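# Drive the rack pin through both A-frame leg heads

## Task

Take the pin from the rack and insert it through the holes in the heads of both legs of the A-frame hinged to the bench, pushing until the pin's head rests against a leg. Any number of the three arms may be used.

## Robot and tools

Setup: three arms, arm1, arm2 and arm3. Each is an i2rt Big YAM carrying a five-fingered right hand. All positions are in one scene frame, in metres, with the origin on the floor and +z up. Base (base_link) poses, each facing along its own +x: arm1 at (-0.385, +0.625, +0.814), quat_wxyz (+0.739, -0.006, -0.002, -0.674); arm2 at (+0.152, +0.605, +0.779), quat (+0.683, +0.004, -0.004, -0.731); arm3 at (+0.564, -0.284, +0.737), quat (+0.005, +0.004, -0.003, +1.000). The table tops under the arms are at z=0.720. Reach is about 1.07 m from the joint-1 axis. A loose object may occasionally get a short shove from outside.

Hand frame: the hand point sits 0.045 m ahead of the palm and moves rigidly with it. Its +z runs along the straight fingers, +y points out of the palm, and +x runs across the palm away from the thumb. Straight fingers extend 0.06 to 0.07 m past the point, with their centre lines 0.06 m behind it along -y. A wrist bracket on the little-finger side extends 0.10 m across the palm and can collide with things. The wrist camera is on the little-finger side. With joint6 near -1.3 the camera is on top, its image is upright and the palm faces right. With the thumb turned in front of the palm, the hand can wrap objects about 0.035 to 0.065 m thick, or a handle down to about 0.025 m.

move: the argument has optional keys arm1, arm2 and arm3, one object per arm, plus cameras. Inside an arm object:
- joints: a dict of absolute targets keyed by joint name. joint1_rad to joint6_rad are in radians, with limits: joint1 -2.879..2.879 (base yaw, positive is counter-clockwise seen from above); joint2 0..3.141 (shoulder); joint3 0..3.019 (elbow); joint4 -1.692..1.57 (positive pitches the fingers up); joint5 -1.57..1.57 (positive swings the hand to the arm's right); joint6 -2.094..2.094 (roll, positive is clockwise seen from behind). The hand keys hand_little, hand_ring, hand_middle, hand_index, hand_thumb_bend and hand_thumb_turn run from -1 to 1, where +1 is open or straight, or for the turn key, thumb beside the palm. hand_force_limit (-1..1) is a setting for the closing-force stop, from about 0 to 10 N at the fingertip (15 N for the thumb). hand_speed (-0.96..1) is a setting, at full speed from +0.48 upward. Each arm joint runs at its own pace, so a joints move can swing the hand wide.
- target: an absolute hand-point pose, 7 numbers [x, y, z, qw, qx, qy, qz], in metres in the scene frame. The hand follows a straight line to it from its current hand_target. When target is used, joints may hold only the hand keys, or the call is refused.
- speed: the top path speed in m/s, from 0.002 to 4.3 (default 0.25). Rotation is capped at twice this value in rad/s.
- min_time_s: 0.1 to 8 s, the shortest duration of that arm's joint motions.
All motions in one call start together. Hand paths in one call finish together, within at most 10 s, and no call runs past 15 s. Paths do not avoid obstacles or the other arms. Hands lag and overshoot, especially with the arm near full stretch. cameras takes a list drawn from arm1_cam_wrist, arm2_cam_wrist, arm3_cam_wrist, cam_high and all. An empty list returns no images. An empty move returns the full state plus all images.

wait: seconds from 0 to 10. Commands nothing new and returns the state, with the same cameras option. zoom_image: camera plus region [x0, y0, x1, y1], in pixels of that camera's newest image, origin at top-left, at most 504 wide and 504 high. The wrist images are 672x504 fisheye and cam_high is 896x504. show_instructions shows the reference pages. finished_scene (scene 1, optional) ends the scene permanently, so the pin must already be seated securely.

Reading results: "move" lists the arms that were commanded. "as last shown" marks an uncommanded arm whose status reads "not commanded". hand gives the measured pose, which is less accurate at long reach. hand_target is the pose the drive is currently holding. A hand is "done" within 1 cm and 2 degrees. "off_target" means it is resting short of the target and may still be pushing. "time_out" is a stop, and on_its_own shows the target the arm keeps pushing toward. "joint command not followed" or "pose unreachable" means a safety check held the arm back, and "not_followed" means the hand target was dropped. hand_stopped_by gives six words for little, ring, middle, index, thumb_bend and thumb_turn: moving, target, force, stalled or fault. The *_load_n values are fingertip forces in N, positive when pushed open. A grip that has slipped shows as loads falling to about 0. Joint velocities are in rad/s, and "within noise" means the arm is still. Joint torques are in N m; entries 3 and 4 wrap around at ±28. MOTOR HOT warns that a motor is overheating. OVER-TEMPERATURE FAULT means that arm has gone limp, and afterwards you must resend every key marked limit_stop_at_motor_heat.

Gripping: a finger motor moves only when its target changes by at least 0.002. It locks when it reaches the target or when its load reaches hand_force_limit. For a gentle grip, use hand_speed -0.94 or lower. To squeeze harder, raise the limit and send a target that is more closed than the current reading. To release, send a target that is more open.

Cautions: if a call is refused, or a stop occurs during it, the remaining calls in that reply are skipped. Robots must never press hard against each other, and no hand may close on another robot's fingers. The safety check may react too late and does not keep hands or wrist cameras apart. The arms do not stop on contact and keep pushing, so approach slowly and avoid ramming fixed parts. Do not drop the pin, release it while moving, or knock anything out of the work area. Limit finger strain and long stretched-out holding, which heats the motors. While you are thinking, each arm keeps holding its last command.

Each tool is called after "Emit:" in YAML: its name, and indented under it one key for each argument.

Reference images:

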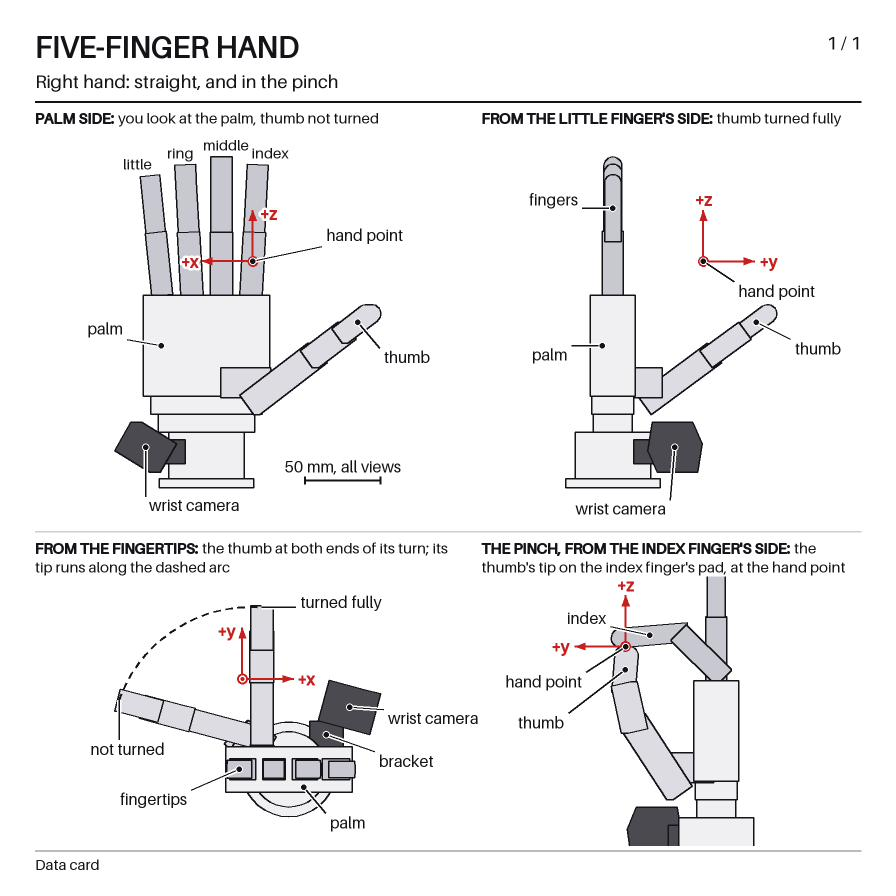

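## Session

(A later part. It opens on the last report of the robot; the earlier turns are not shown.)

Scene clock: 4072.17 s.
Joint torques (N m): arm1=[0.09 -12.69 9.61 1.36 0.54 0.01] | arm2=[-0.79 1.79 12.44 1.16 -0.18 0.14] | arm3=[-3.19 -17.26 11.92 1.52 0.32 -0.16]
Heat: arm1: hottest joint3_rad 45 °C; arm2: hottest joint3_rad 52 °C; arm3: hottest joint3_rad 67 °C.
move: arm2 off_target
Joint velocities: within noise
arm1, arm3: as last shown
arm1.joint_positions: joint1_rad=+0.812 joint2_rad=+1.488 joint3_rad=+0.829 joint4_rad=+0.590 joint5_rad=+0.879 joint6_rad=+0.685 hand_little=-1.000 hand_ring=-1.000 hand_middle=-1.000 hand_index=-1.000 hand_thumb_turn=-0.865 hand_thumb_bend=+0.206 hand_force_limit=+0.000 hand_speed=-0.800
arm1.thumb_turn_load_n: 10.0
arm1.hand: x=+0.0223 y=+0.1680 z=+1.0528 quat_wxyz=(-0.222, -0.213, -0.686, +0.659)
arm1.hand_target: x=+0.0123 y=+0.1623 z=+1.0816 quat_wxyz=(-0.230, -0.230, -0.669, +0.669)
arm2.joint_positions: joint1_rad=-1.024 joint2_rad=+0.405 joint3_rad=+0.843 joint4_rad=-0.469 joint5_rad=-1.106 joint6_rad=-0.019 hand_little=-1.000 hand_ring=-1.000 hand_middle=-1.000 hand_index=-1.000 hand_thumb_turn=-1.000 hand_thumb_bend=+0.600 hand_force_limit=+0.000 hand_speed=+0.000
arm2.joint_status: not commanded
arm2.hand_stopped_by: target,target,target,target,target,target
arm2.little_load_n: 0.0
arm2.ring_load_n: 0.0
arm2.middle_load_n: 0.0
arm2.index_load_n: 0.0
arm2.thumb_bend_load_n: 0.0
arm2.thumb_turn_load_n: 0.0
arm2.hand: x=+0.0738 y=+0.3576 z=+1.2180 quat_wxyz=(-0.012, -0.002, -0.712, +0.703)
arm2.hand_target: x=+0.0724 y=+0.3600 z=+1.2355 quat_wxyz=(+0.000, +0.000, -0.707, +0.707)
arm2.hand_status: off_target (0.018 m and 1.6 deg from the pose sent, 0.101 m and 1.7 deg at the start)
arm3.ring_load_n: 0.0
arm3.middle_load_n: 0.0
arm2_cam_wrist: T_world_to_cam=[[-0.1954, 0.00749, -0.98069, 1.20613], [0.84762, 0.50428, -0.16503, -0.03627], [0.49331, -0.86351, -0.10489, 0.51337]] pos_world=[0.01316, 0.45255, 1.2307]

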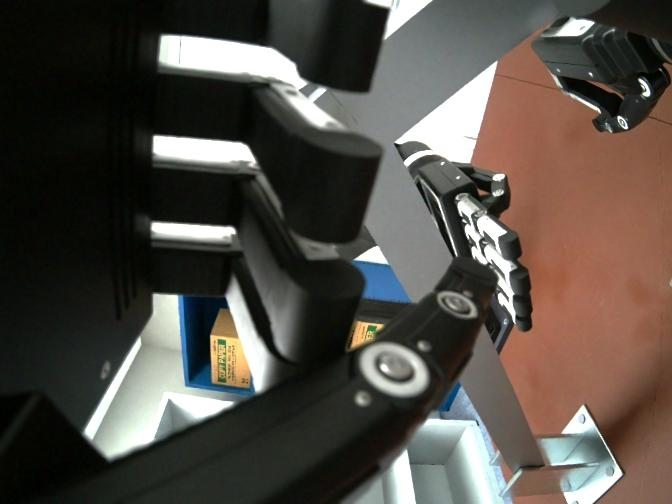

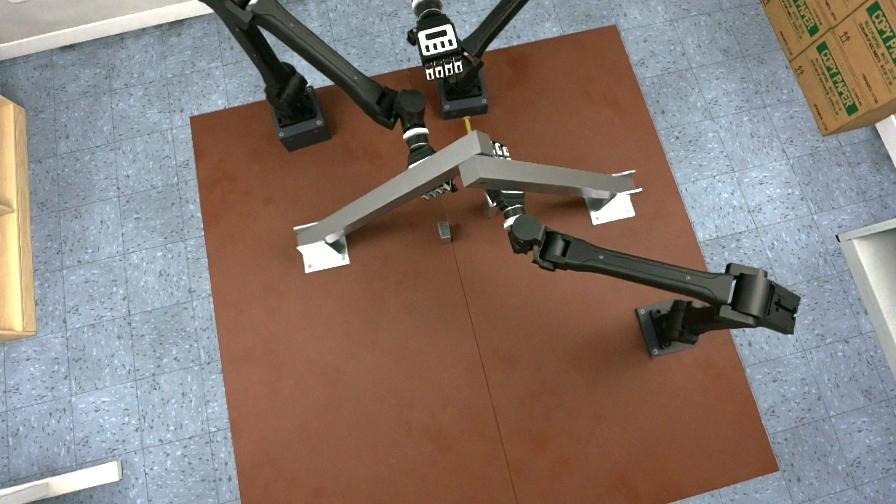

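Emit:
move:
  arm2: {"target": [0.083, 0.29, 1.195, 0, 0, 0.7071, -0.7071], "speed": 0.2}

Emit:
move:
  arm2: {"target": [0.083, 0.256, 1.195, 0, 0, 0.7071, -0.7071], "speed": 0.06}
  cameras: ["arm2_cam_wrist", "cam_high"]

Emit:
zoom_image:
  camera: "cam_high"
  region: [445, 100, 485, 140]

Scene clock: 4119.03 s.
Joint torques (N m): arm1=[-0.67 -12.86 9.58 1.2 0.49 0] | arm2=[1.49 0.38 9.77 2.19 0.01 0.15] | arm3=[-3.14 -17.14 11.95 1.54 0.33 -0.17]
Heat: arm1: hottest joint3_rad 45 °C; arm2: hottest joint3_rad 50 °C; arm3: hottest joint3_rad 68 °C.
move: arm2 done
Joint velocities: within noise
arm1, arm3: as last shown
arm1.little_load_n: 0.5
arm1.thumb_turn_load_n: 10.5
arm2.joint_positions: joint1_rad=-0.606 joint2_rad=+0.469 joint3_rad=+0.772 joint4_rad=-0.324 joint5_rad=-0.661 joint6_rad=-0.019 hand_little=-1.000 hand_ring=-1.000 hand_middle=-1.000 hand_index=-1.000 hand_thumb_turn=-1.000 hand_thumb_bend=+0.600 hand_force_limit=+0.000 hand_speed=+0.000
arm2.joint_status: not commanded
arm2.hand_stopped_by: target,target,target,target,target,target
arm2.little_load_n: 0.0
arm2.ring_load_n: 0.0
arm2.middle_load_n: 0.0
arm2.index_load_n: 0.0
arm2.thumb_bend_load_n: 0.0
arm2.thumb_turn_load_n: 0.0
arm2.hand: x=+0.0789 y=+0.2925 z=+1.1901 quat_wxyz=(+0.003, -0.007, -0.713, +0.702)
arm2.hand_target: x=+0.0830 y=+0.2903 z=+1.1951 quat_wxyz=(+0.000, +0.000, -0.707, +0.707)
arm2.hand_status: done (0.007 m and 1.2 deg from the pose sent, 0.072 m and 1.6 deg at the start)
arm3.little_load_n: -0.5
pictures: none

Scene clock: 4120.20 s.
Joint torques (N m): arm1=[-0.03 -12.34 9.58 1.33 0.5 -0.01] | arm2=[1.61 0.03 11.33 2.32 0.05 0.15] | arm3=[-3.14 -17.32 11.92 1.52 0.33 -0.16]
Heat: arm1: hottest joint3_rad 45 °C; arm2: hottest joint3_rad 50 °C; arm3: hottest joint3_rad 68 °C.
move: arm2 off_target
Joint velocities: within noise
arm1, arm3: as last shown
arm1.little_load_n: 0.0
arm1.thumb_bend_load_n: 7.5
arm1.thumb_turn_load_n: 10.0
arm1.hand: x=+0.0223 y=+0.1680 z=+1.0529 quat_wxyz=(-0.222, -0.213, -0.686, +0.659)
arm2.joint_positions: joint1_rad=-0.493 joint2_rad=+0.547 joint3_rad=+0.772 joint4_rad=-0.257 joint5_rad=-0.547 joint6_rad=-0.019 hand_little=-1.000 hand_ring=-1.000 hand_middle=-1.000 hand_index=-1.000 hand_thumb_turn=-1.000 hand_thumb_bend=+0.600 hand_force_limit=+0.000 hand_speed=+0.000
arm2.joint_status: not commanded
arm2.hand_stopped_by: target,target,target,target,target,target
arm2.little_load_n: 0.0
arm2.ring_load_n: 0.0
arm2.middle_load_n: 0.0
arm2.index_load_n: 0.0
arm2.thumb_bend_load_n: 0.0
arm2.thumb_turn_load_n: 0.0
arm2.hand: x=+0.0793 y=+0.2605 z=+1.1819 quat_wxyz=(+0.001, -0.008, -0.716, +0.698)
arm2.hand_target: x=+0.0831 y=+0.2566 z=+1.1949 quat_wxyz=(+0.000, +0.000, -0.707, +0.707)
arm2.hand_status: off_target (0.014 m and 1.8 deg from the pose sent, 0.037 m and 1.3 deg at the start)
arm3.little_load_n: 0.0
arm2_cam_wrist: T_world_to_cam=[[-0.20537, 0.02609, -0.97834, 1.16568], [0.85925, 0.48336, -0.16749, 0.00958], [0.46852, -0.87503, -0.12169, 0.44781]] pos_world=[0.02136, 0.3568, 1.19652]

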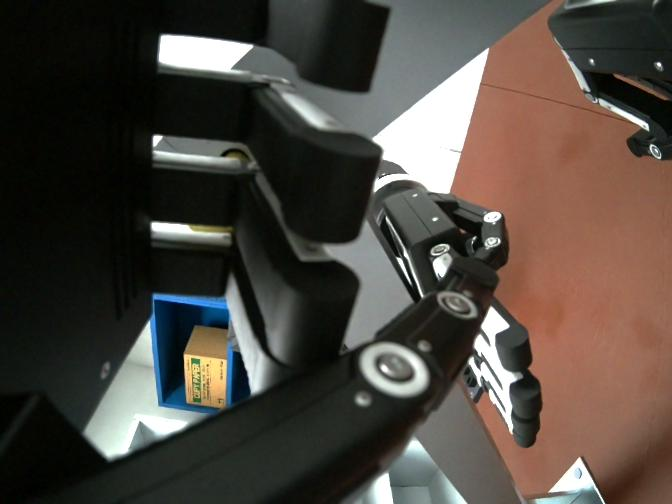

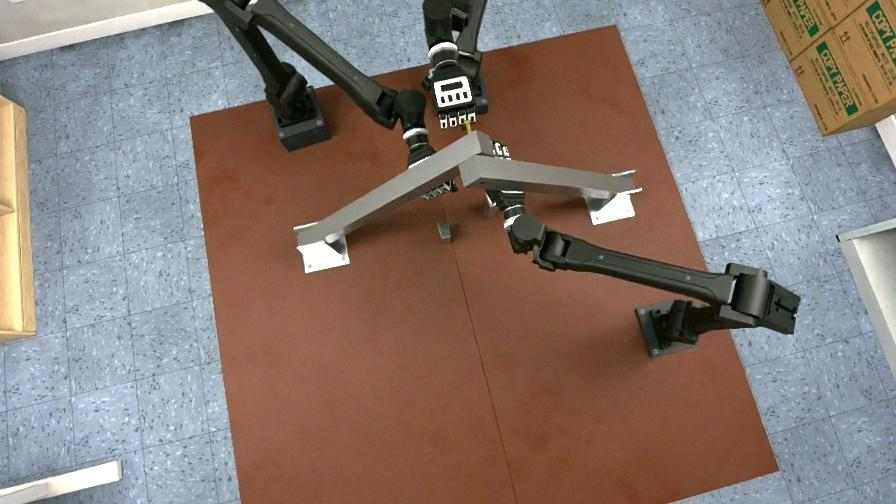

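Scaled by 12.600 from the camera's image (finer frame: 1280x720).

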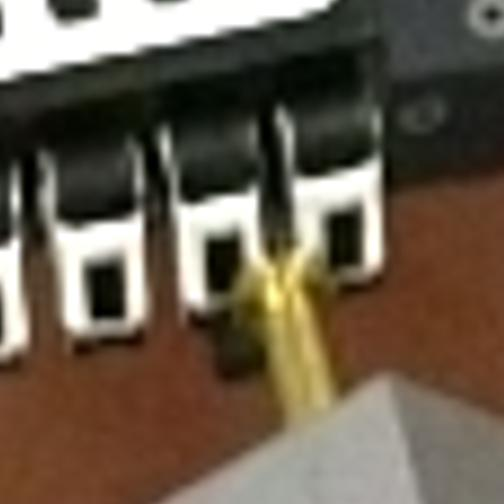

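Emit:
move:
  arm2: {"target": [0.083, 0.244, 1.195, 0, 0, 0.7071, -0.7071], "speed": 0.06}
  cameras: ["arm2_cam_wrist", "cam_high"]

Emit:
zoom_image:
  camera: "cam_high"
  region: [445, 100, 485, 140]

Scene clock: 4129.13 s.
Joint torques (N m): arm1=[0.26 -12.92 9.69 1.21 0.49 -0.04] | arm2=[1.61 -0.38 12.03 2.33 0.05 0.15] | arm3=[-3.14 -17.2 11.95 1.5 0.33 -0.16]
Heat: arm1: hottest joint3_rad 45 °C; arm2: hottest joint3_rad 51 °C; arm3: hottest joint3_rad 68 °C.
move: arm2 not_followed
Joint velocities: within noise
arm1.joint_positions: joint1_rad=+0.812 joint2_rad=+1.488 joint3_rad=+0.829 joint4_rad=+0.590 joint5_rad=+0.879 joint6_rad=+0.685 hand_little=-1.000 hand_ring=-1.000 hand_middle=-1.000 hand_index=-1.000 hand_thumb_turn=-0.865 hand_thumb_bend=+0.206 hand_force_limit=+0.000 hand_speed=-0.800
arm1.joint_status: not commanded
arm1.hand_stopped_by: target,target,target,target,force,force
arm1.little_load_n: 0.0
arm1.ring_load_n: 0.0
arm1.middle_load_n: 0.0
arm1.index_load_n: 0.0
arm1.thumb_bend_load_n: 8.0
arm1.thumb_turn_load_n: 10.5
arm1.hand: x=+0.0223 y=+0.1680 z=+1.0529 quat_wxyz=(-0.222, -0.213, -0.686, +0.659)
arm1.hand_target: x=+0.0123 y=+0.1623 z=+1.0816 quat_wxyz=(-0.230, -0.230, -0.669, +0.669)
arm1.hand_status: not commanded
arm2.joint_positions: joint1_rad=-0.461 joint2_rad=+0.579 joint3_rad=+0.772 joint4_rad=-0.234 joint5_rad=-0.515 joint6_rad=-0.019 hand_little=-1.000 hand_ring=-1.000 hand_middle=-1.000 hand_index=-1.000 hand_thumb_turn=-1.000 hand_thumb_bend=+0.600 hand_force_limit=+0.000 hand_speed=+0.000
arm2.joint_status: not commanded
arm2.hand_stopped_by: target,target,target,target,target,target
arm2.little_load_n: 0.0
arm2.ring_load_n: 0.0
arm2.middle_load_n: 0.0
arm2.index_load_n: 0.0
arm2.thumb_bend_load_n: 0.0
arm2.thumb_turn_load_n: 0.0
arm2.on_its_own: joint5_rad is held at -0.513, not at its first target -0.545
arm2.hand: x=+0.0789 y=+0.2487 z=+1.1771 quat_wxyz=(+0.000, -0.009, -0.719, +0.695)
arm2.hand_target: x=+0.0830 y=+0.2448 z=+1.1948 quat_wxyz=(+0.000, +0.000, -0.707, +0.707)
arm2.hand_status: not_followed (0.019 m and 2.2 deg from the pose sent, 0.021 m and 1.8 deg at the start)
arm3: as last shown
arm3.thumb_turn_load_n: 0.5
pose unreachable (arm2 arm): on one or more control steps of this call this arm could not follow its commanded pose, so it was not sent that pose on those steps. On the call's last step it was still not sent that pose. It may still have moved: this result reports where it is.
cause: moving toward the commanded pose would bring a part of the arm too close to another arm (this arm's hand and a part of the arm1 arm, along the way the arms are being sent, or toward where that arm still pushes).
arm2_cam_wrist: T_world_to_cam=[[-0.20208, 0.03376, -0.97879, 1.15952], [0.85992, 0.48444, -0.16083, 0.00663], [0.46873, -0.87418, -0.12692, 0.443]] pos_world=[0.02096, 0.34491, 1.19222]

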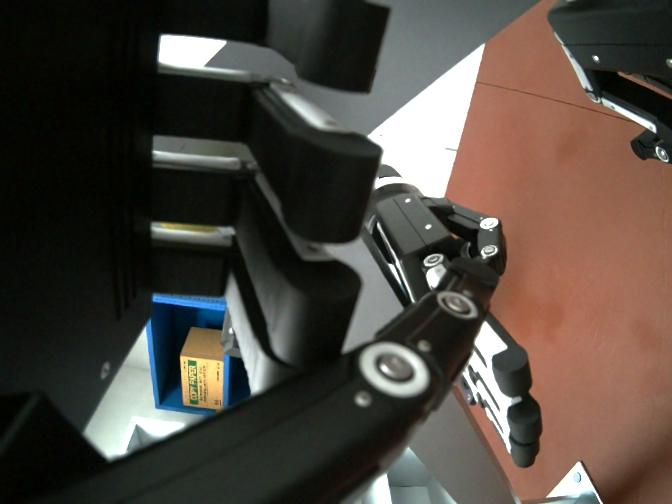

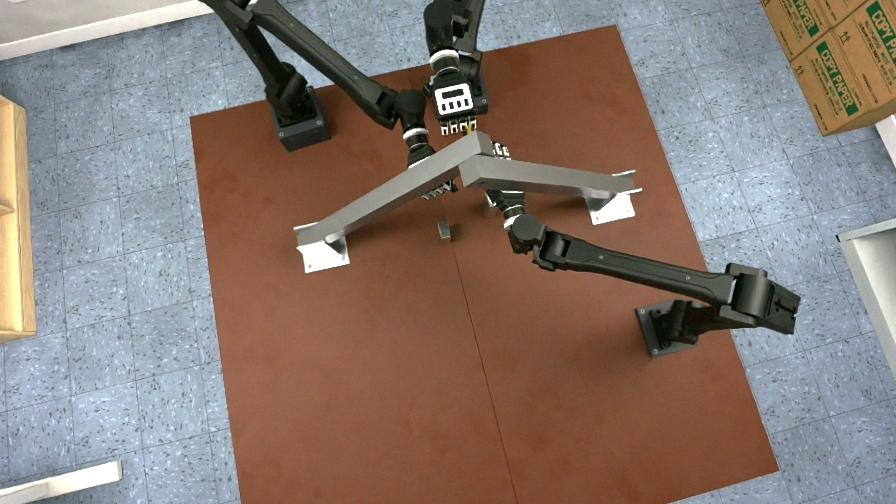

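Scaled by 12.600 from the camera's image (finer frame: 1280x720).

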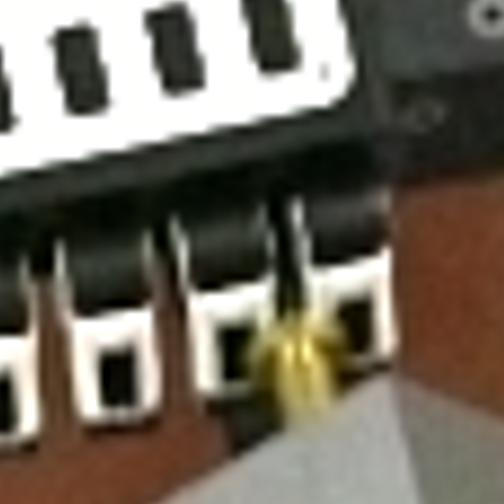

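Emit:
move:
  arm2: {"target": [0.084, 0.236, 1.212, 0, 0, 0.7071, -0.7071], "speed": 0.06}
  cameras: ["cam_high"]

Emit:
zoom_image:
  camera: "cam_high"
  region: [445, 100, 485, 140]

Scene clock: 4142.23 s.
Joint torques (N m): arm1=[0.44 -12.34 9.69 1.32 0.49 0.07] | arm2=[1.44 -0.73 13.9 1.55 0.08 0.16] | arm3=[-3.25 -17.2 11.93 1.51 0.33 -0.16]
Heat: arm1: hottest joint3_rad 45 °C; arm2: hottest joint3_rad 52 °C; arm3: hottest joint3_rad 68 °C.
move: arm2 off_target
Joint velocities: within noise
arm1, arm3: as last shown
arm1.hand_target: x=+0.0123 y=+0.1623 z=+1.0815 quat_wxyz=(-0.230, -0.230, -0.669, +0.669)
arm2.joint_positions: joint1_rad=-0.437 joint2_rad=+0.607 joint3_rad=+0.803 joint4_rad=-0.234 joint5_rad=-0.491 joint6_rad=-0.019 hand_little=-1.000 hand_ring=-1.000 hand_middle=-1.000 hand_index=-1.000 hand_thumb_turn=-1.000 hand_thumb_bend=+0.600 hand_force_limit=+0.000 hand_speed=+0.000
arm2.joint_status: not commanded
arm2.hand_stopped_by: target,target,target,target,target,target
arm2.little_load_n: 0.0
arm2.ring_load_n: 0.0
arm2.middle_load_n: 0.0
arm2.index_load_n: 0.0
arm2.thumb_bend_load_n: 0.0
arm2.thumb_turn_load_n: 0.0
arm2.hand: x=+0.0790 y=+0.2398 z=+1.1864 quat_wxyz=(+0.001, -0.009, -0.718, +0.696)
arm2.hand_target: x=+0.0840 y=+0.2373 z=+1.2116 quat_wxyz=(+0.000, +0.000, -0.707, +0.707)
arm2.hand_status: off_target (0.026 m and 2.1 deg from the pose sent, 0.038 m and 2.2 deg at the start)

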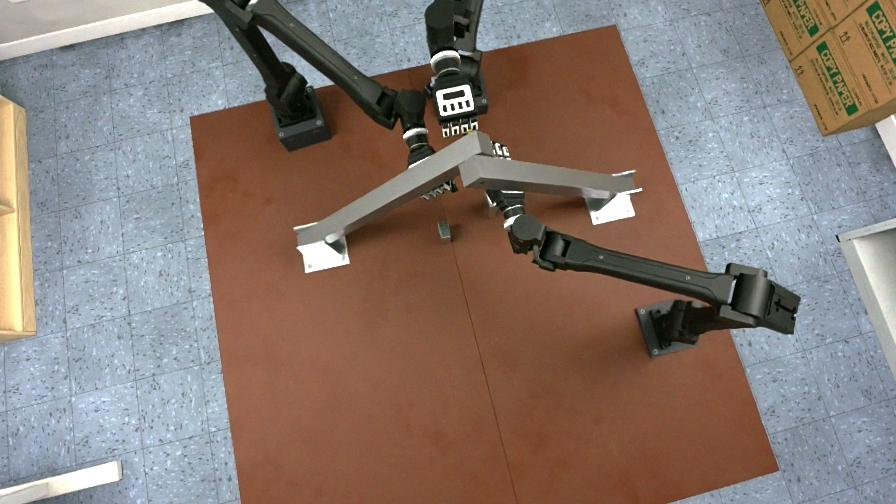

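Scaled by 12.600 from the camera's image (finer frame: 1280x720).

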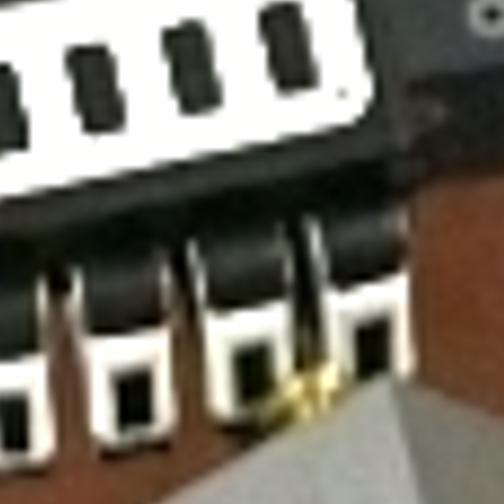

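Emit:
move:
  arm2: {"target": [0.084, 0.224, 1.212, 0, 0, 0.7071, -0.7071], "speed": 0.06}
  cameras: ["cam_high"]

Emit:
zoom_image:
  camera: "cam_high"
  region: [435, 100, 515, 180]

Scene clock: 4149.03 s.
Joint torques (N m): arm1=[0.21 -13.1 9.65 1.37 0.51 0.04] | arm2=[0.26 -1.08 13.87 1.61 -0.07 0.1] | arm3=[-3.25 -17.32 11.89 1.5 0.33 -0.16]
Heat: arm1: hottest joint3_rad 45 °C; arm2: hottest joint3_rad 52 °C; arm3: hottest joint3_rad 68 °C.
move: arm2 not_followed
Joint velocities: within noise
arm1.joint_positions: joint1_rad=+0.812 joint2_rad=+1.488 joint3_rad=+0.829 joint4_rad=+0.590 joint5_rad=+0.879 joint6_rad=+0.685 hand_little=-1.000 hand_ring=-1.000 hand_middle=-1.000 hand_index=-1.000 hand_thumb_turn=-0.865 hand_thumb_bend=+0.206 hand_force_limit=+0.000 hand_speed=-0.800
arm1.joint_status: not commanded
arm1.hand_stopped_by: target,target,target,target,force,force
arm1.little_load_n: 0.0
arm1.ring_load_n: 0.0
arm1.middle_load_n: 0.0
arm1.index_load_n: 0.0
arm1.thumb_bend_load_n: 7.5
arm1.thumb_turn_load_n: 10.5
arm1.hand: x=+0.0223 y=+0.1680 z=+1.0529 quat_wxyz=(-0.222, -0.213, -0.686, +0.659)
arm1.hand_target: x=+0.0123 y=+0.1623 z=+1.0815 quat_wxyz=(-0.230, -0.230, -0.669, +0.669)
arm1.hand_status: not commanded
arm2.joint_positions: joint1_rad=-0.437 joint2_rad=+0.607 joint3_rad=+0.803 joint4_rad=-0.234 joint5_rad=-0.491 joint6_rad=-0.019 hand_little=-1.000 hand_ring=-1.000 hand_middle=-1.000 hand_index=-1.000 hand_thumb_turn=-1.000 hand_thumb_bend=+0.600 hand_force_limit=+0.000 hand_speed=+0.000
arm2.joint_status: not commanded
arm2.hand_stopped_by: target,target,target,target,target,target
arm2.little_load_n: 0.0
arm2.ring_load_n: 0.0
arm2.middle_load_n: 0.0
arm2.index_load_n: 0.0
arm2.thumb_bend_load_n: 0.0
arm2.thumb_turn_load_n: 0.0
arm2.hand: x=+0.0791 y=+0.2398 z=+1.1864 quat_wxyz=(+0.001, -0.009, -0.718, +0.696)
arm2.hand_target: x=+0.0792 y=+0.2406 z=+1.2144 quat_wxyz=(+0.009, -0.001, -0.704, +0.710)
arm2.hand_status: not_followed (0.030 m and 2.1 deg from the pose sent, 0.031 m and 2.1 deg at the start)
arm3: as last shown
arm3.middle_load_n: -0.5
arm3.thumb_turn_load_n: 1.0
pose unreachable (arm2 arm): on one or more control steps of this call this arm could not follow its commanded pose, so it was not sent that pose on those steps. On the call's last step it was still not sent that pose. It may still have moved: this result reports where it is.
cause: moving toward the commanded pose would bring a part of the arm too close to another arm (this arm's hand and a part of the arm1 arm, along the way the arms are being sent, or toward where that arm still pushes).

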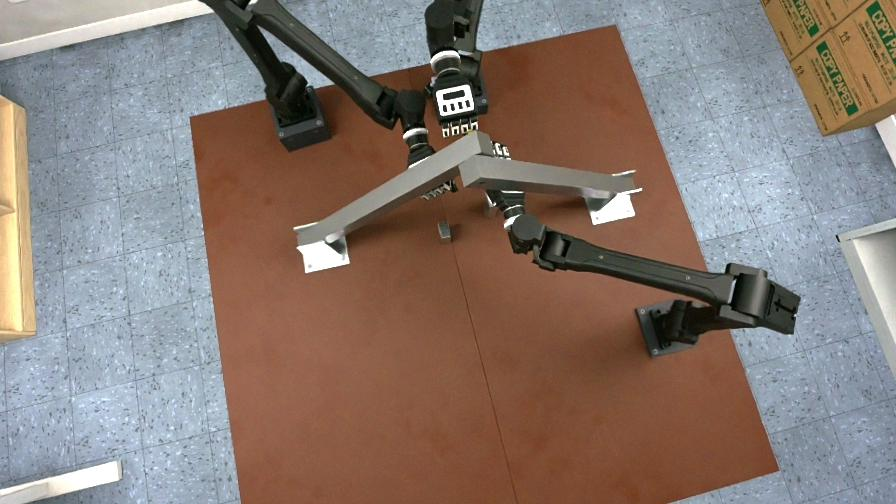

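Scaled by 6.300 from the camera's image (finer frame: 1280x720).

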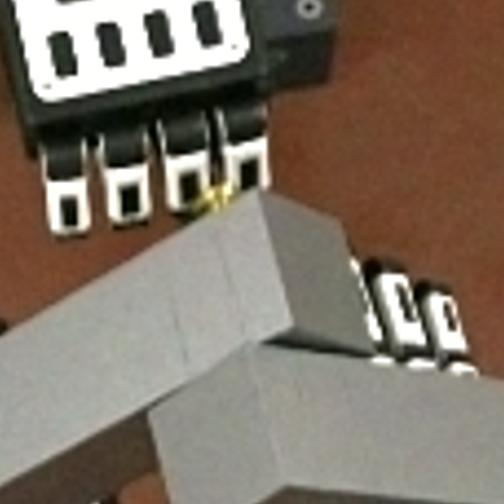

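Emit:
move:
  arm1: {"target": [0.025, 0.162, 1.052, 0.222, 0.222, 0.6713, -0.6713], "speed": 0.1}
  cameras: ["cam_high"]

Emit:
move:
  arm2: {"target": [0.084, 0.224, 1.212, 0, 0, 0.7071, -0.7071], "speed": 0.06}
  cameras: ["cam_high"]

Emit:
zoom_image:
  camera: "cam_high"
  region: [435, 100, 515, 180]

Scene clock: 4162.03 s.
Joint torques (N m): arm1=[1.73 -9.23 8.98 2 0.24 0.01] | arm2=[0.26 -1.14 13.89 1.61 -0.07 0.09] | arm3=[-3.31 -17.2 11.92 1.55 0.33 -0.17]
Heat: arm1: hottest joint3_rad 45 °C; arm2: hottest joint3_rad 53 °C; arm3: hottest joint3_rad 68 °C.
move: arm1 done
Joint velocities: within noise
arm1.joint_positions: joint1_rad=+0.812 joint2_rad=+1.520 joint3_rad=+0.829 joint4_rad=+0.652 joint5_rad=+0.905 joint6_rad=+0.671 hand_little=-1.000 hand_ring=-1.000 hand_middle=-1.000 hand_index=-1.000 hand_thumb_turn=-0.865 hand_thumb_bend=+0.206 hand_force_limit=+0.000 hand_speed=-0.800
arm1.joint_status: not commanded
arm1.hand_stopped_by: target,target,target,target,force,force
arm1.little_load_n: 0.0
arm1.ring_load_n: 0.0
arm1.middle_load_n: 0.0
arm1.index_load_n: 0.5
arm1.thumb_bend_load_n: 7.5
arm1.thumb_turn_load_n: 10.5
arm1.hand: x=+0.0212 y=+0.1627 z=+1.0488 quat_wxyz=(-0.219, -0.223, -0.675, +0.668)
arm1.hand_target: x=+0.0248 y=+0.1620 z=+1.0521 quat_wxyz=(-0.222, -0.222, -0.671, +0.671)
arm1.hand_status: done (0.005 m and 0.7 deg from the pose sent, 0.007 m and 2.4 deg at the start)
arm2.joint_positions: joint1_rad=-0.437 joint2_rad=+0.607 joint3_rad=+0.803 joint4_rad=-0.234 joint5_rad=-0.491 joint6_rad=-0.019 hand_little=-1.000 hand_ring=-1.000 hand_middle=-1.000 hand_index=-1.000 hand_thumb_turn=-1.000 hand_thumb_bend=+0.600 hand_force_limit=+0.000 hand_speed=+0.000
arm2.joint_status: not commanded
arm2.hand_stopped_by: target,target,target,target,target,target
arm2.little_load_n: 0.0
arm2.ring_load_n: -0.5
arm2.middle_load_n: 0.0
arm2.index_load_n: 0.0
arm2.thumb_bend_load_n: 0.0
arm2.thumb_turn_load_n: 0.0
arm2.hand: x=+0.0791 y=+0.2398 z=+1.1864 quat_wxyz=(+0.001, -0.009, -0.718, +0.696)
arm2.hand_target: x=+0.0792 y=+0.2406 z=+1.2144 quat_wxyz=(+0.009, -0.001, -0.704, +0.710)
arm2.hand_status: not commanded
arm3: as last shown
arm3.middle_load_n: 0.0
led back after a hold (arm1 arm): the arm was led back toward your command in small steps, so it may still be short of it.
pose unreachable (arm1 arm): on one or more control steps of this call this arm could not follow its commanded pose, so it was not sent that pose on those steps. It may still have moved: this result reports where it is.
cause: moving toward the commanded pose would bring a part of the arm too close to another arm (a part of this arm and the arm2 arm's hand, 11 mm apart when this arm was first held).

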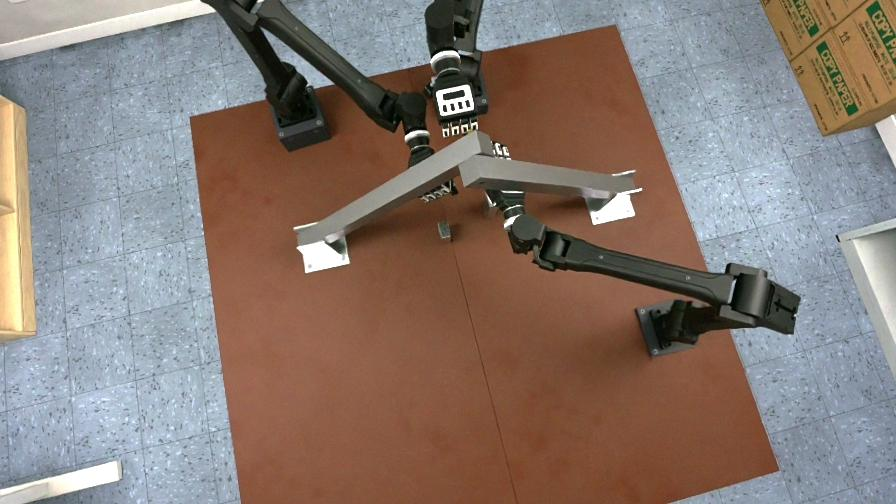

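Scene clock: 4163.00 s.
Joint torques (N m): arm1=[1.79 -10.05 8.84 1.88 0.18 -0.04] | arm2=[2.02 -0.26 13.61 2.32 0.01 0.16] | arm3=[-3.25 -17.26 11.92 1.52 0.33 -0.15]
Heat: arm1: hottest joint3_rad 45 °C; arm2: hottest joint3_rad 53 °C; arm3: hottest joint3_rad 68 °C.
move: arm2 off_target
Joint velocities: within noise
arm1: as last shown
arm1.joint_positions: joint1_rad=+0.812 joint2_rad=+1.520 joint3_rad=+0.829 joint4_rad=+0.653 joint5_rad=+0.905 joint6_rad=+0.670 hand_little=-1.000 hand_ring=-1.000 hand_middle=-1.000 hand_index=-1.000 hand_thumb_turn=-0.865 hand_thumb_bend=+0.206 hand_force_limit=+0.000 hand_speed=-0.800
arm1.index_load_n: 0.0
arm1.hand: x=+0.0212 y=+0.1627 z=+1.0489 quat_wxyz=(-0.219, -0.223, -0.675, +0.668)
arm2.joint_positions: joint1_rad=-0.416 joint2_rad=+0.630 joint3_rad=+0.816 joint4_rad=-0.234 joint5_rad=-0.464 joint6_rad=-0.019 hand_little=-1.000 hand_ring=-1.000 hand_middle=-1.000 hand_index=-1.000 hand_thumb_turn=-1.000 hand_thumb_bend=+0.600 hand_force_limit=+0.000 hand_speed=+0.000
arm2.joint_status: not commanded
arm2.hand_stopped_by: target,target,target,target,target,target
arm2.little_load_n: 0.0
arm2.ring_load_n: 0.0
arm2.middle_load_n: 0.0
arm2.index_load_n: -1.0
arm2.thumb_bend_load_n: 0.0
arm2.thumb_turn_load_n: 0.5
arm2.hand: x=+0.0786 y=+0.2321 z=+1.1859 quat_wxyz=(+0.002, -0.012, -0.722, +0.692)
arm2.hand_target: x=+0.0840 y=+0.2256 z=+1.2115 quat_wxyz=(+0.000, +0.000, -0.707, +0.707)
arm2.hand_status: off_target (0.028 m and 2.8 deg from the pose sent, 0.031 m and 2.1 deg at the start)
arm3.joint_positions: joint1_rad=-0.576 joint2_rad=+1.606 joint3_rad=+1.227 joint4_rad=+0.259 joint5_rad=+0.958 joint6_rad=+0.673 hand_little=+1.000 hand_ring=+1.000 hand_middle=+1.000 hand_index=+1.000 hand_thumb_turn=-1.000 hand_thumb_bend=-0.981 hand_force_limit=+0.000 hand_speed=-0.800
arm3.joint_status: not commanded
arm3.hand_stopped_by: target,target,target,fault,force,target
arm3.little_load_n: 0.0
arm3.ring_load_n: 0.0
arm3.middle_load_n: 0.0
arm3.index_load_n: -0.5
arm3.thumb_bend_load_n: 8.0
arm3.thumb_turn_load_n: 0.5
arm3.hand: x=+0.0607 y=+0.1989 z=+1.0521 quat_wxyz=(-0.653, +0.701, -0.201, -0.204)
arm3.hand_target: x=+0.0743 y=+0.2071 z=+1.1230 quat_wxyz=(-0.669, +0.669, -0.229, -0.229)
arm3.hand_status: not commanded

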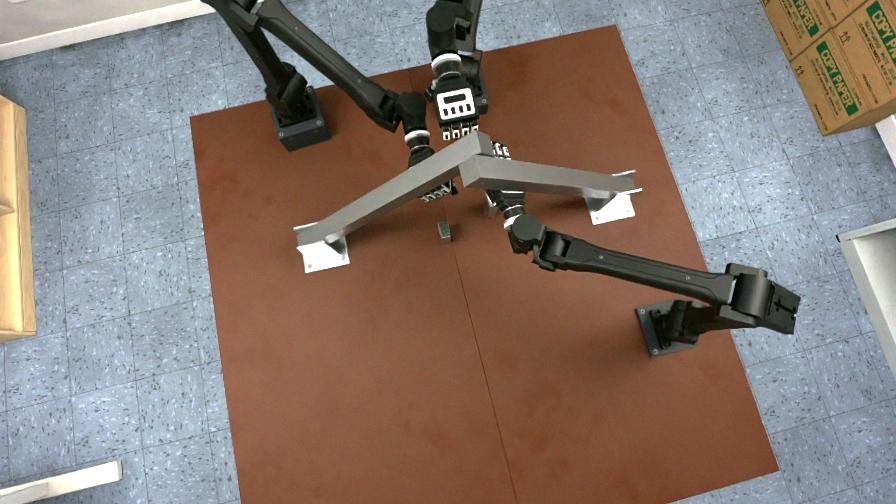

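Scaled by 6.300 from the camera's image (finer frame: 1280x720).

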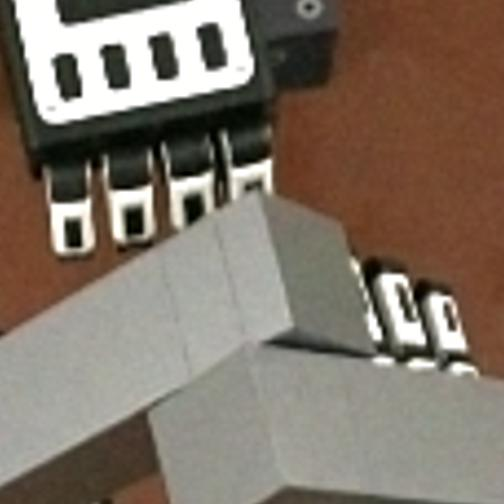

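Emit:
move:
  arm2: {"target": [0.084, 0.212, 1.212, 0, 0, 0.7071, -0.7071], "speed": 0.06}
  cameras: ["cam_high"]

Emit:
zoom_image:
  camera: "cam_high"
  region: [435, 100, 515, 180]

Scene clock: 4172.87 s.
Joint torques (N m): arm1=[2.02 -9.82 8.98 2 0.23 -0.15] | arm2=[2.32 0.15 14.13 2.66 0.15 0.16] | arm3=[-3.14 -17.2 11.95 1.51 0.33 -0.16]
Heat: arm1: hottest joint3_rad 45 °C; arm2: hottest joint3_rad 53 °C; arm3: hottest joint3_rad 68 °C.
move: arm2 off_target
Joint velocities: within noise
arm1, arm3: as last shown
arm2.joint_positions: joint1_rad=-0.395 joint2_rad=+0.651 joint3_rad=+0.819 joint4_rad=-0.222 joint5_rad=-0.444 joint6_rad=-0.019 hand_little=-1.000 hand_ring=-1.000 hand_middle=-1.000 hand_index=-1.000 hand_thumb_turn=-1.000 hand_thumb_bend=+0.600 hand_force_limit=+0.000 hand_speed=+0.000
arm2.joint_status: not commanded
arm2.hand_stopped_by: target,target,target,target,target,target
arm2.little_load_n: 0.0
arm2.ring_load_n: 0.0
arm2.middle_load_n: -1.5
arm2.index_load_n: -1.0
arm2.thumb_bend_load_n: 0.0
arm2.thumb_turn_load_n: 0.0
arm2.hand: x=+0.0793 y=+0.2242 z=+1.1830 quat_wxyz=(+0.001, -0.013, -0.724, +0.690)
arm2.hand_target: x=+0.0842 y=+0.2143 z=+1.2114 quat_wxyz=(+0.000, +0.000, -0.707, +0.707)
arm2.hand_status: off_target (0.032 m and 3.1 deg from the pose sent, 0.033 m and 2.8 deg at the start)

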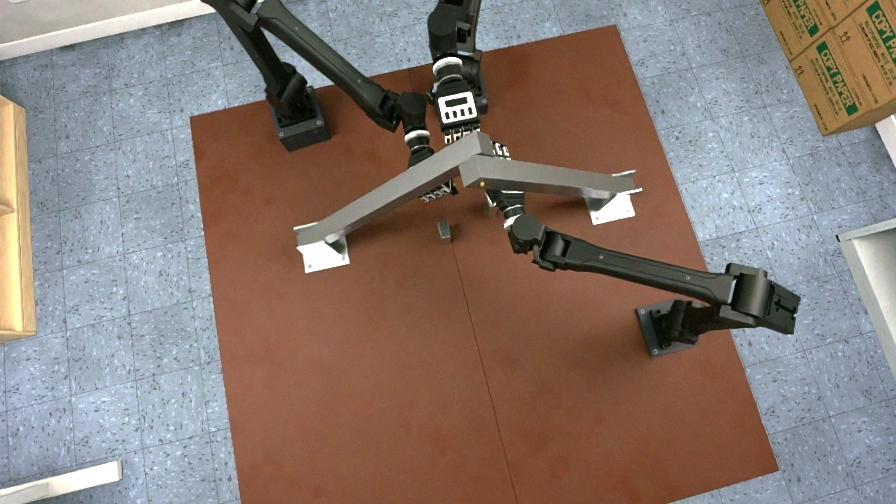

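Scaled by 6.300 from the camera's image (finer frame: 1280x720).

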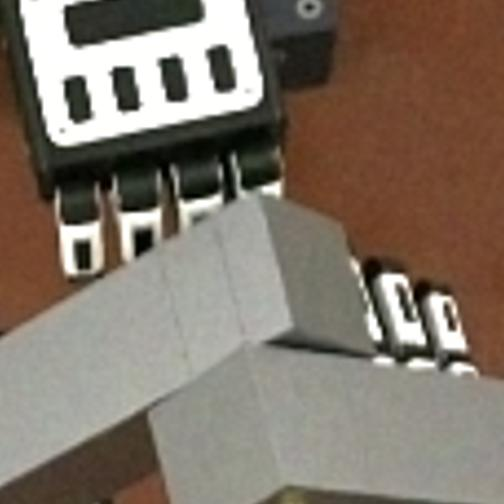

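Emit:
move:
  arm2: {"target": [0.084, 0.203, 1.212, 0, 0, 0.7071, -0.7071], "speed": 0.05}
  cameras: ["cam_high"]

Emit:
zoom_image:
  camera: "cam_high"
  region: [435, 110, 535, 210]

Scene clock: 4180.73 s.
Joint torques (N m): arm1=[0.5 -9.23 9.03 1.81 0.23 -0.09] | arm2=[3.02 1.61 14.64 3.18 0.26 0.16] | arm3=[-3.19 -17.26 11.92 1.52 0.33 -0.16]
Heat: arm1: hottest joint3_rad 45 °C; arm2: hottest joint3_rad 55 °C; arm3: hottest joint3_rad 68 °C.
move: arm2 off_target
Joint velocities: within noise
arm1, arm3: as last shown
arm2.joint_positions: joint1_rad=-0.389 joint2_rad=+0.651 joint3_rad=+0.819 joint4_rad=-0.222 joint5_rad=-0.431 joint6_rad=-0.019 hand_little=-1.000 hand_ring=-1.000 hand_middle=-1.000 hand_index=-1.000 hand_thumb_turn=-1.000 hand_thumb_bend=+0.600 hand_force_limit=+0.000 hand_speed=+0.000
arm2.joint_status: not commanded
arm2.hand_stopped_by: target,target,target,target,target,target
arm2.little_load_n: 0.0
arm2.ring_load_n: 0.0
arm2.middle_load_n: -3.0
arm2.index_load_n: -1.5
arm2.thumb_bend_load_n: 0.0
arm2.thumb_turn_load_n: 0.0
arm2.hand: x=+0.0792 y=+0.2234 z=+1.1829 quat_wxyz=(+0.003, -0.015, -0.724, +0.690)
arm2.hand_target: x=+0.0844 y=+0.2064 z=+1.2111 quat_wxyz=(+0.000, +0.000, -0.707, +0.707)
arm2.hand_status: off_target (0.036 m and 3.3 deg from the pose sent, 0.036 m and 3.2 deg at the start)
arm3.index_load_n: 0.0
arm3.thumb_turn_load_n: 1.0

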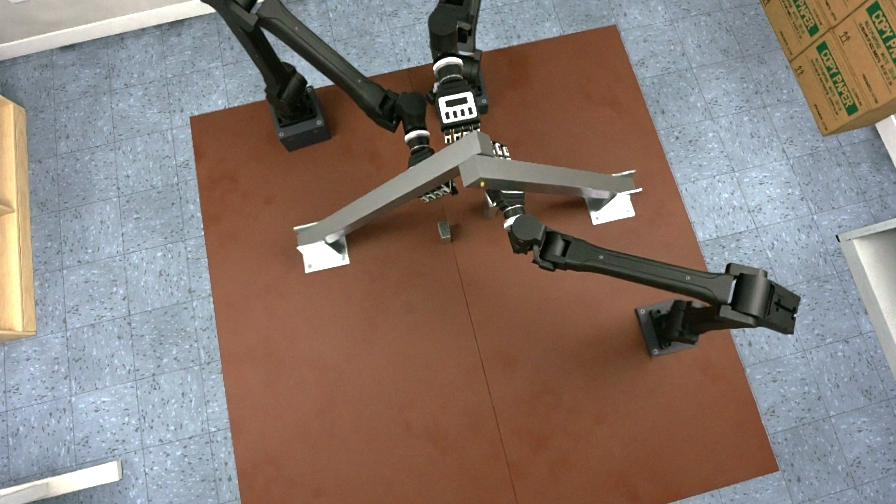

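Scaled by 5.040 from the camera's image (finer frame: 1280x720).

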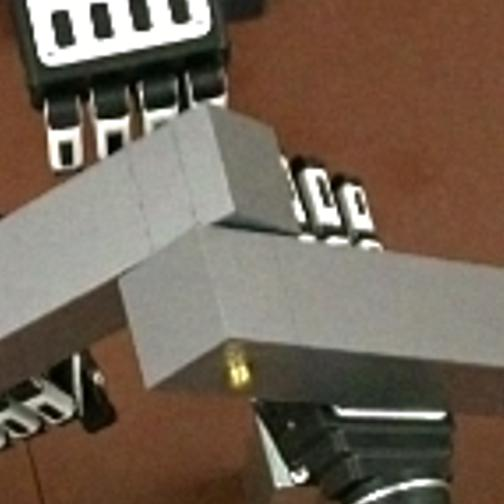

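Emit:
move:
  arm2: {"target": [0.080, 0.30, 1.21, 0, 0, 0.7071, -0.7071], "speed": 0.15}

Emit:
move:
  arm2: {"target": [0.072, 0.36, 1.236, 0, 0, 0.7071, -0.7071], "speed": 0.2, "joints": {"hand_index": 1, "hand_middle": 1, "hand_ring": 1, "hand_little": 1}}
  cameras: ["arm2_cam_wrist", "cam_high"]

Emit:
zoom_image:
  camera: "arm2_cam_wrist"
  region: [280, 70, 430, 220]

Scene clock: 4193.90 s.
Joint torques (N m): arm1=[1.32 -9.47 8.84 2.15 0.23 -0.1] | arm2=[-1.03 0.5 9.33 1.2 -0.17 0.15] | arm3=[-3.25 -17.26 11.93 1.51 0.34 -0.16]
Heat: arm1: hottest joint3_rad 44 °C; arm2: hottest joint3_rad 58 °C; arm3: hottest joint3_rad 68 °C.
move: arm2 done
Joint velocities: within noise
arm1, arm3: as last shown
arm1.thumb_bend_load_n: 8.0
arm2.joint_positions: joint1_rad=-0.629 joint2_rad=+0.467 joint3_rad=+0.817 joint4_rad=-0.339 joint5_rad=-0.711 joint6_rad=-0.019 hand_little=-1.000 hand_ring=-1.000 hand_middle=-1.000 hand_index=-1.000 hand_thumb_turn=-1.000 hand_thumb_bend=+0.600 hand_force_limit=+0.000 hand_speed=+0.000
arm2.joint_status: not commanded
arm2.hand_stopped_by: target,target,target,target,target,target
arm2.little_load_n: 0.0
arm2.ring_load_n: 0.0
arm2.middle_load_n: 0.0
arm2.index_load_n: 0.0
arm2.thumb_bend_load_n: 0.0
arm2.thumb_turn_load_n: 0.0
arm2.hand: x=+0.0838 y=+0.2987 z=+1.2129 quat_wxyz=(+0.000, +0.009, -0.704, +0.710)
arm2.hand_target: x=+0.0801 y=+0.3000 z=+1.2101 quat_wxyz=(+0.000, +0.000, -0.707, +0.707)
arm2.hand_status: done (0.005 m and 1.2 deg from the pose sent, 0.081 m and 3.3 deg at the start)
arm3.joint_positions: joint1_rad=-0.576 joint2_rad=+1.606 joint3_rad=+1.227 joint4_rad=+0.259 joint5_rad=+0.957 joint6_rad=+0.673 hand_little=+1.000 hand_ring=+1.000 hand_middle=+1.000 hand_index=+1.000 hand_thumb_turn=-1.000 hand_thumb_bend=-0.981 hand_force_limit=+0.000 hand_speed=-0.800
arm3.thumb_bend_load_n: 7.5
arm3.thumb_turn_load_n: 0.5
arm3.hand: x=+0.0606 y=+0.1989 z=+1.0521 quat_wxyz=(-0.653, +0.701, -0.201, -0.204)
arm3.hand_target: x=+0.0742 y=+0.2071 z=+1.1230 quat_wxyz=(-0.669, +0.669, -0.229, -0.229)
pictures: none

Scene clock: 4195.33 s.
Joint torques (N m): arm1=[1.96 -9.58 9.01 1.84 0.17 -0.06] | arm2=[-1.44 1.67 12.55 1.07 -0.15 0.14] | arm3=[-3.19 -17.2 11.89 1.54 0.33 -0.17]
Heat: arm1: hottest joint3_rad 44 °C; arm2: hottest joint3_rad 57 °C; arm3: hottest joint3_rad 68 °C.
move: arm2 off_target
Joint velocities: within noise
arm1, arm3: as last shown
arm2.joint_positions: joint1_rad=-1.023 joint2_rad=+0.406 joint3_rad=+0.842 joint4_rad=-0.466 joint5_rad=-1.105 joint6_rad=-0.019 hand_little=+1.000 hand_ring=+1.000 hand_middle=+1.000 hand_index=+1.000 hand_thumb_turn=-1.000 hand_thumb_bend=+0.600 hand_force_limit=+0.000 hand_speed=+0.000
arm2.joint_status: all done
arm2.hand_stopped_by: target,target,target,target,target,target
arm2.little_load_n: 0.0
arm2.ring_load_n: 0.0
arm2.middle_load_n: 0.0
arm2.index_load_n: 0.0
arm2.thumb_bend_load_n: 0.0
arm2.thumb_turn_load_n: 0.0
arm2.hand: x=+0.0733 y=+0.3572 z=+1.2175 quat_wxyz=(-0.012, -0.002, -0.712, +0.703)
arm2.hand_target: x=+0.0726 y=+0.3599 z=+1.2355 quat_wxyz=(+0.000, +0.000, -0.707, +0.707)
arm2.hand_status: off_target (0.019 m and 1.6 deg from the pose sent, 0.067 m and 1.2 deg at the start)
arm3.little_load_n: 0.5
arm3.thumb_bend_load_n: 8.0
arm3.thumb_turn_load_n: 1.0
arm2_cam_wrist: T_world_to_cam=[[-0.19504, 0.00741, -0.98077, 1.20564], [0.84754, 0.50451, -0.16474, -0.03606], [0.49359, -0.86337, -0.10468, 0.51287]] pos_world=[0.01256, 0.45205, 1.2302]

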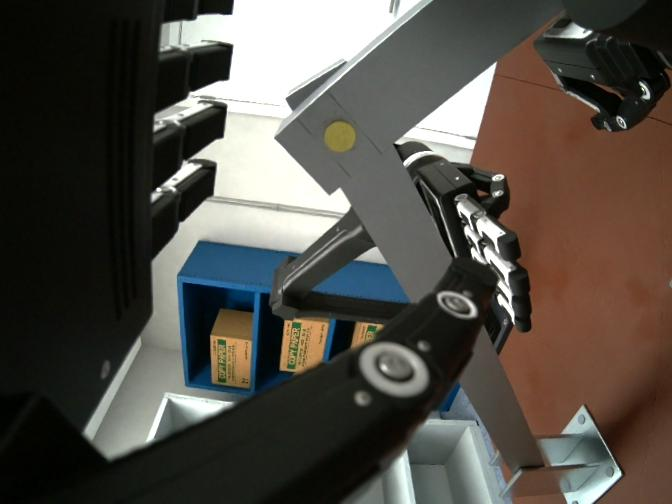

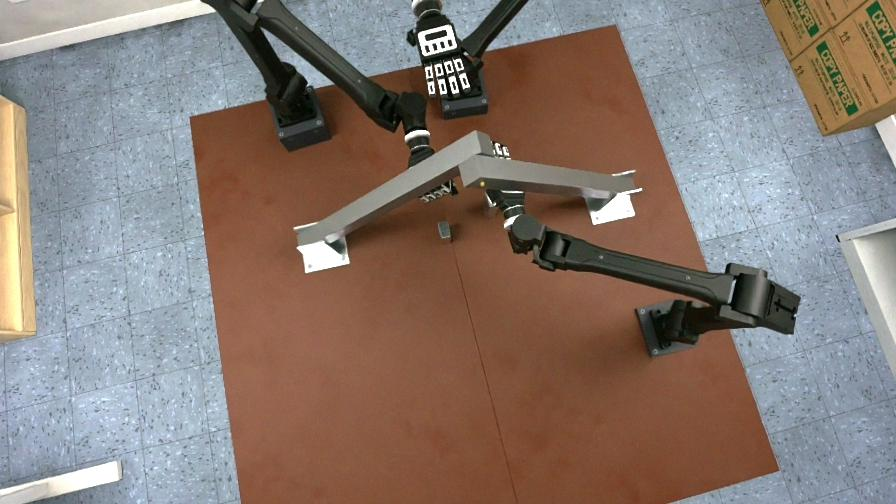

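Scaled by 3.360 from the camera's image (finer frame: 960x720).

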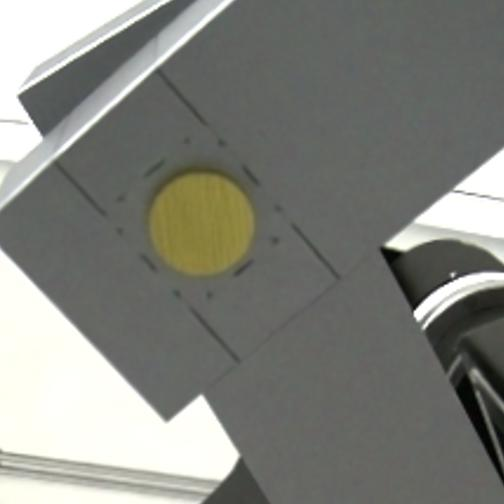

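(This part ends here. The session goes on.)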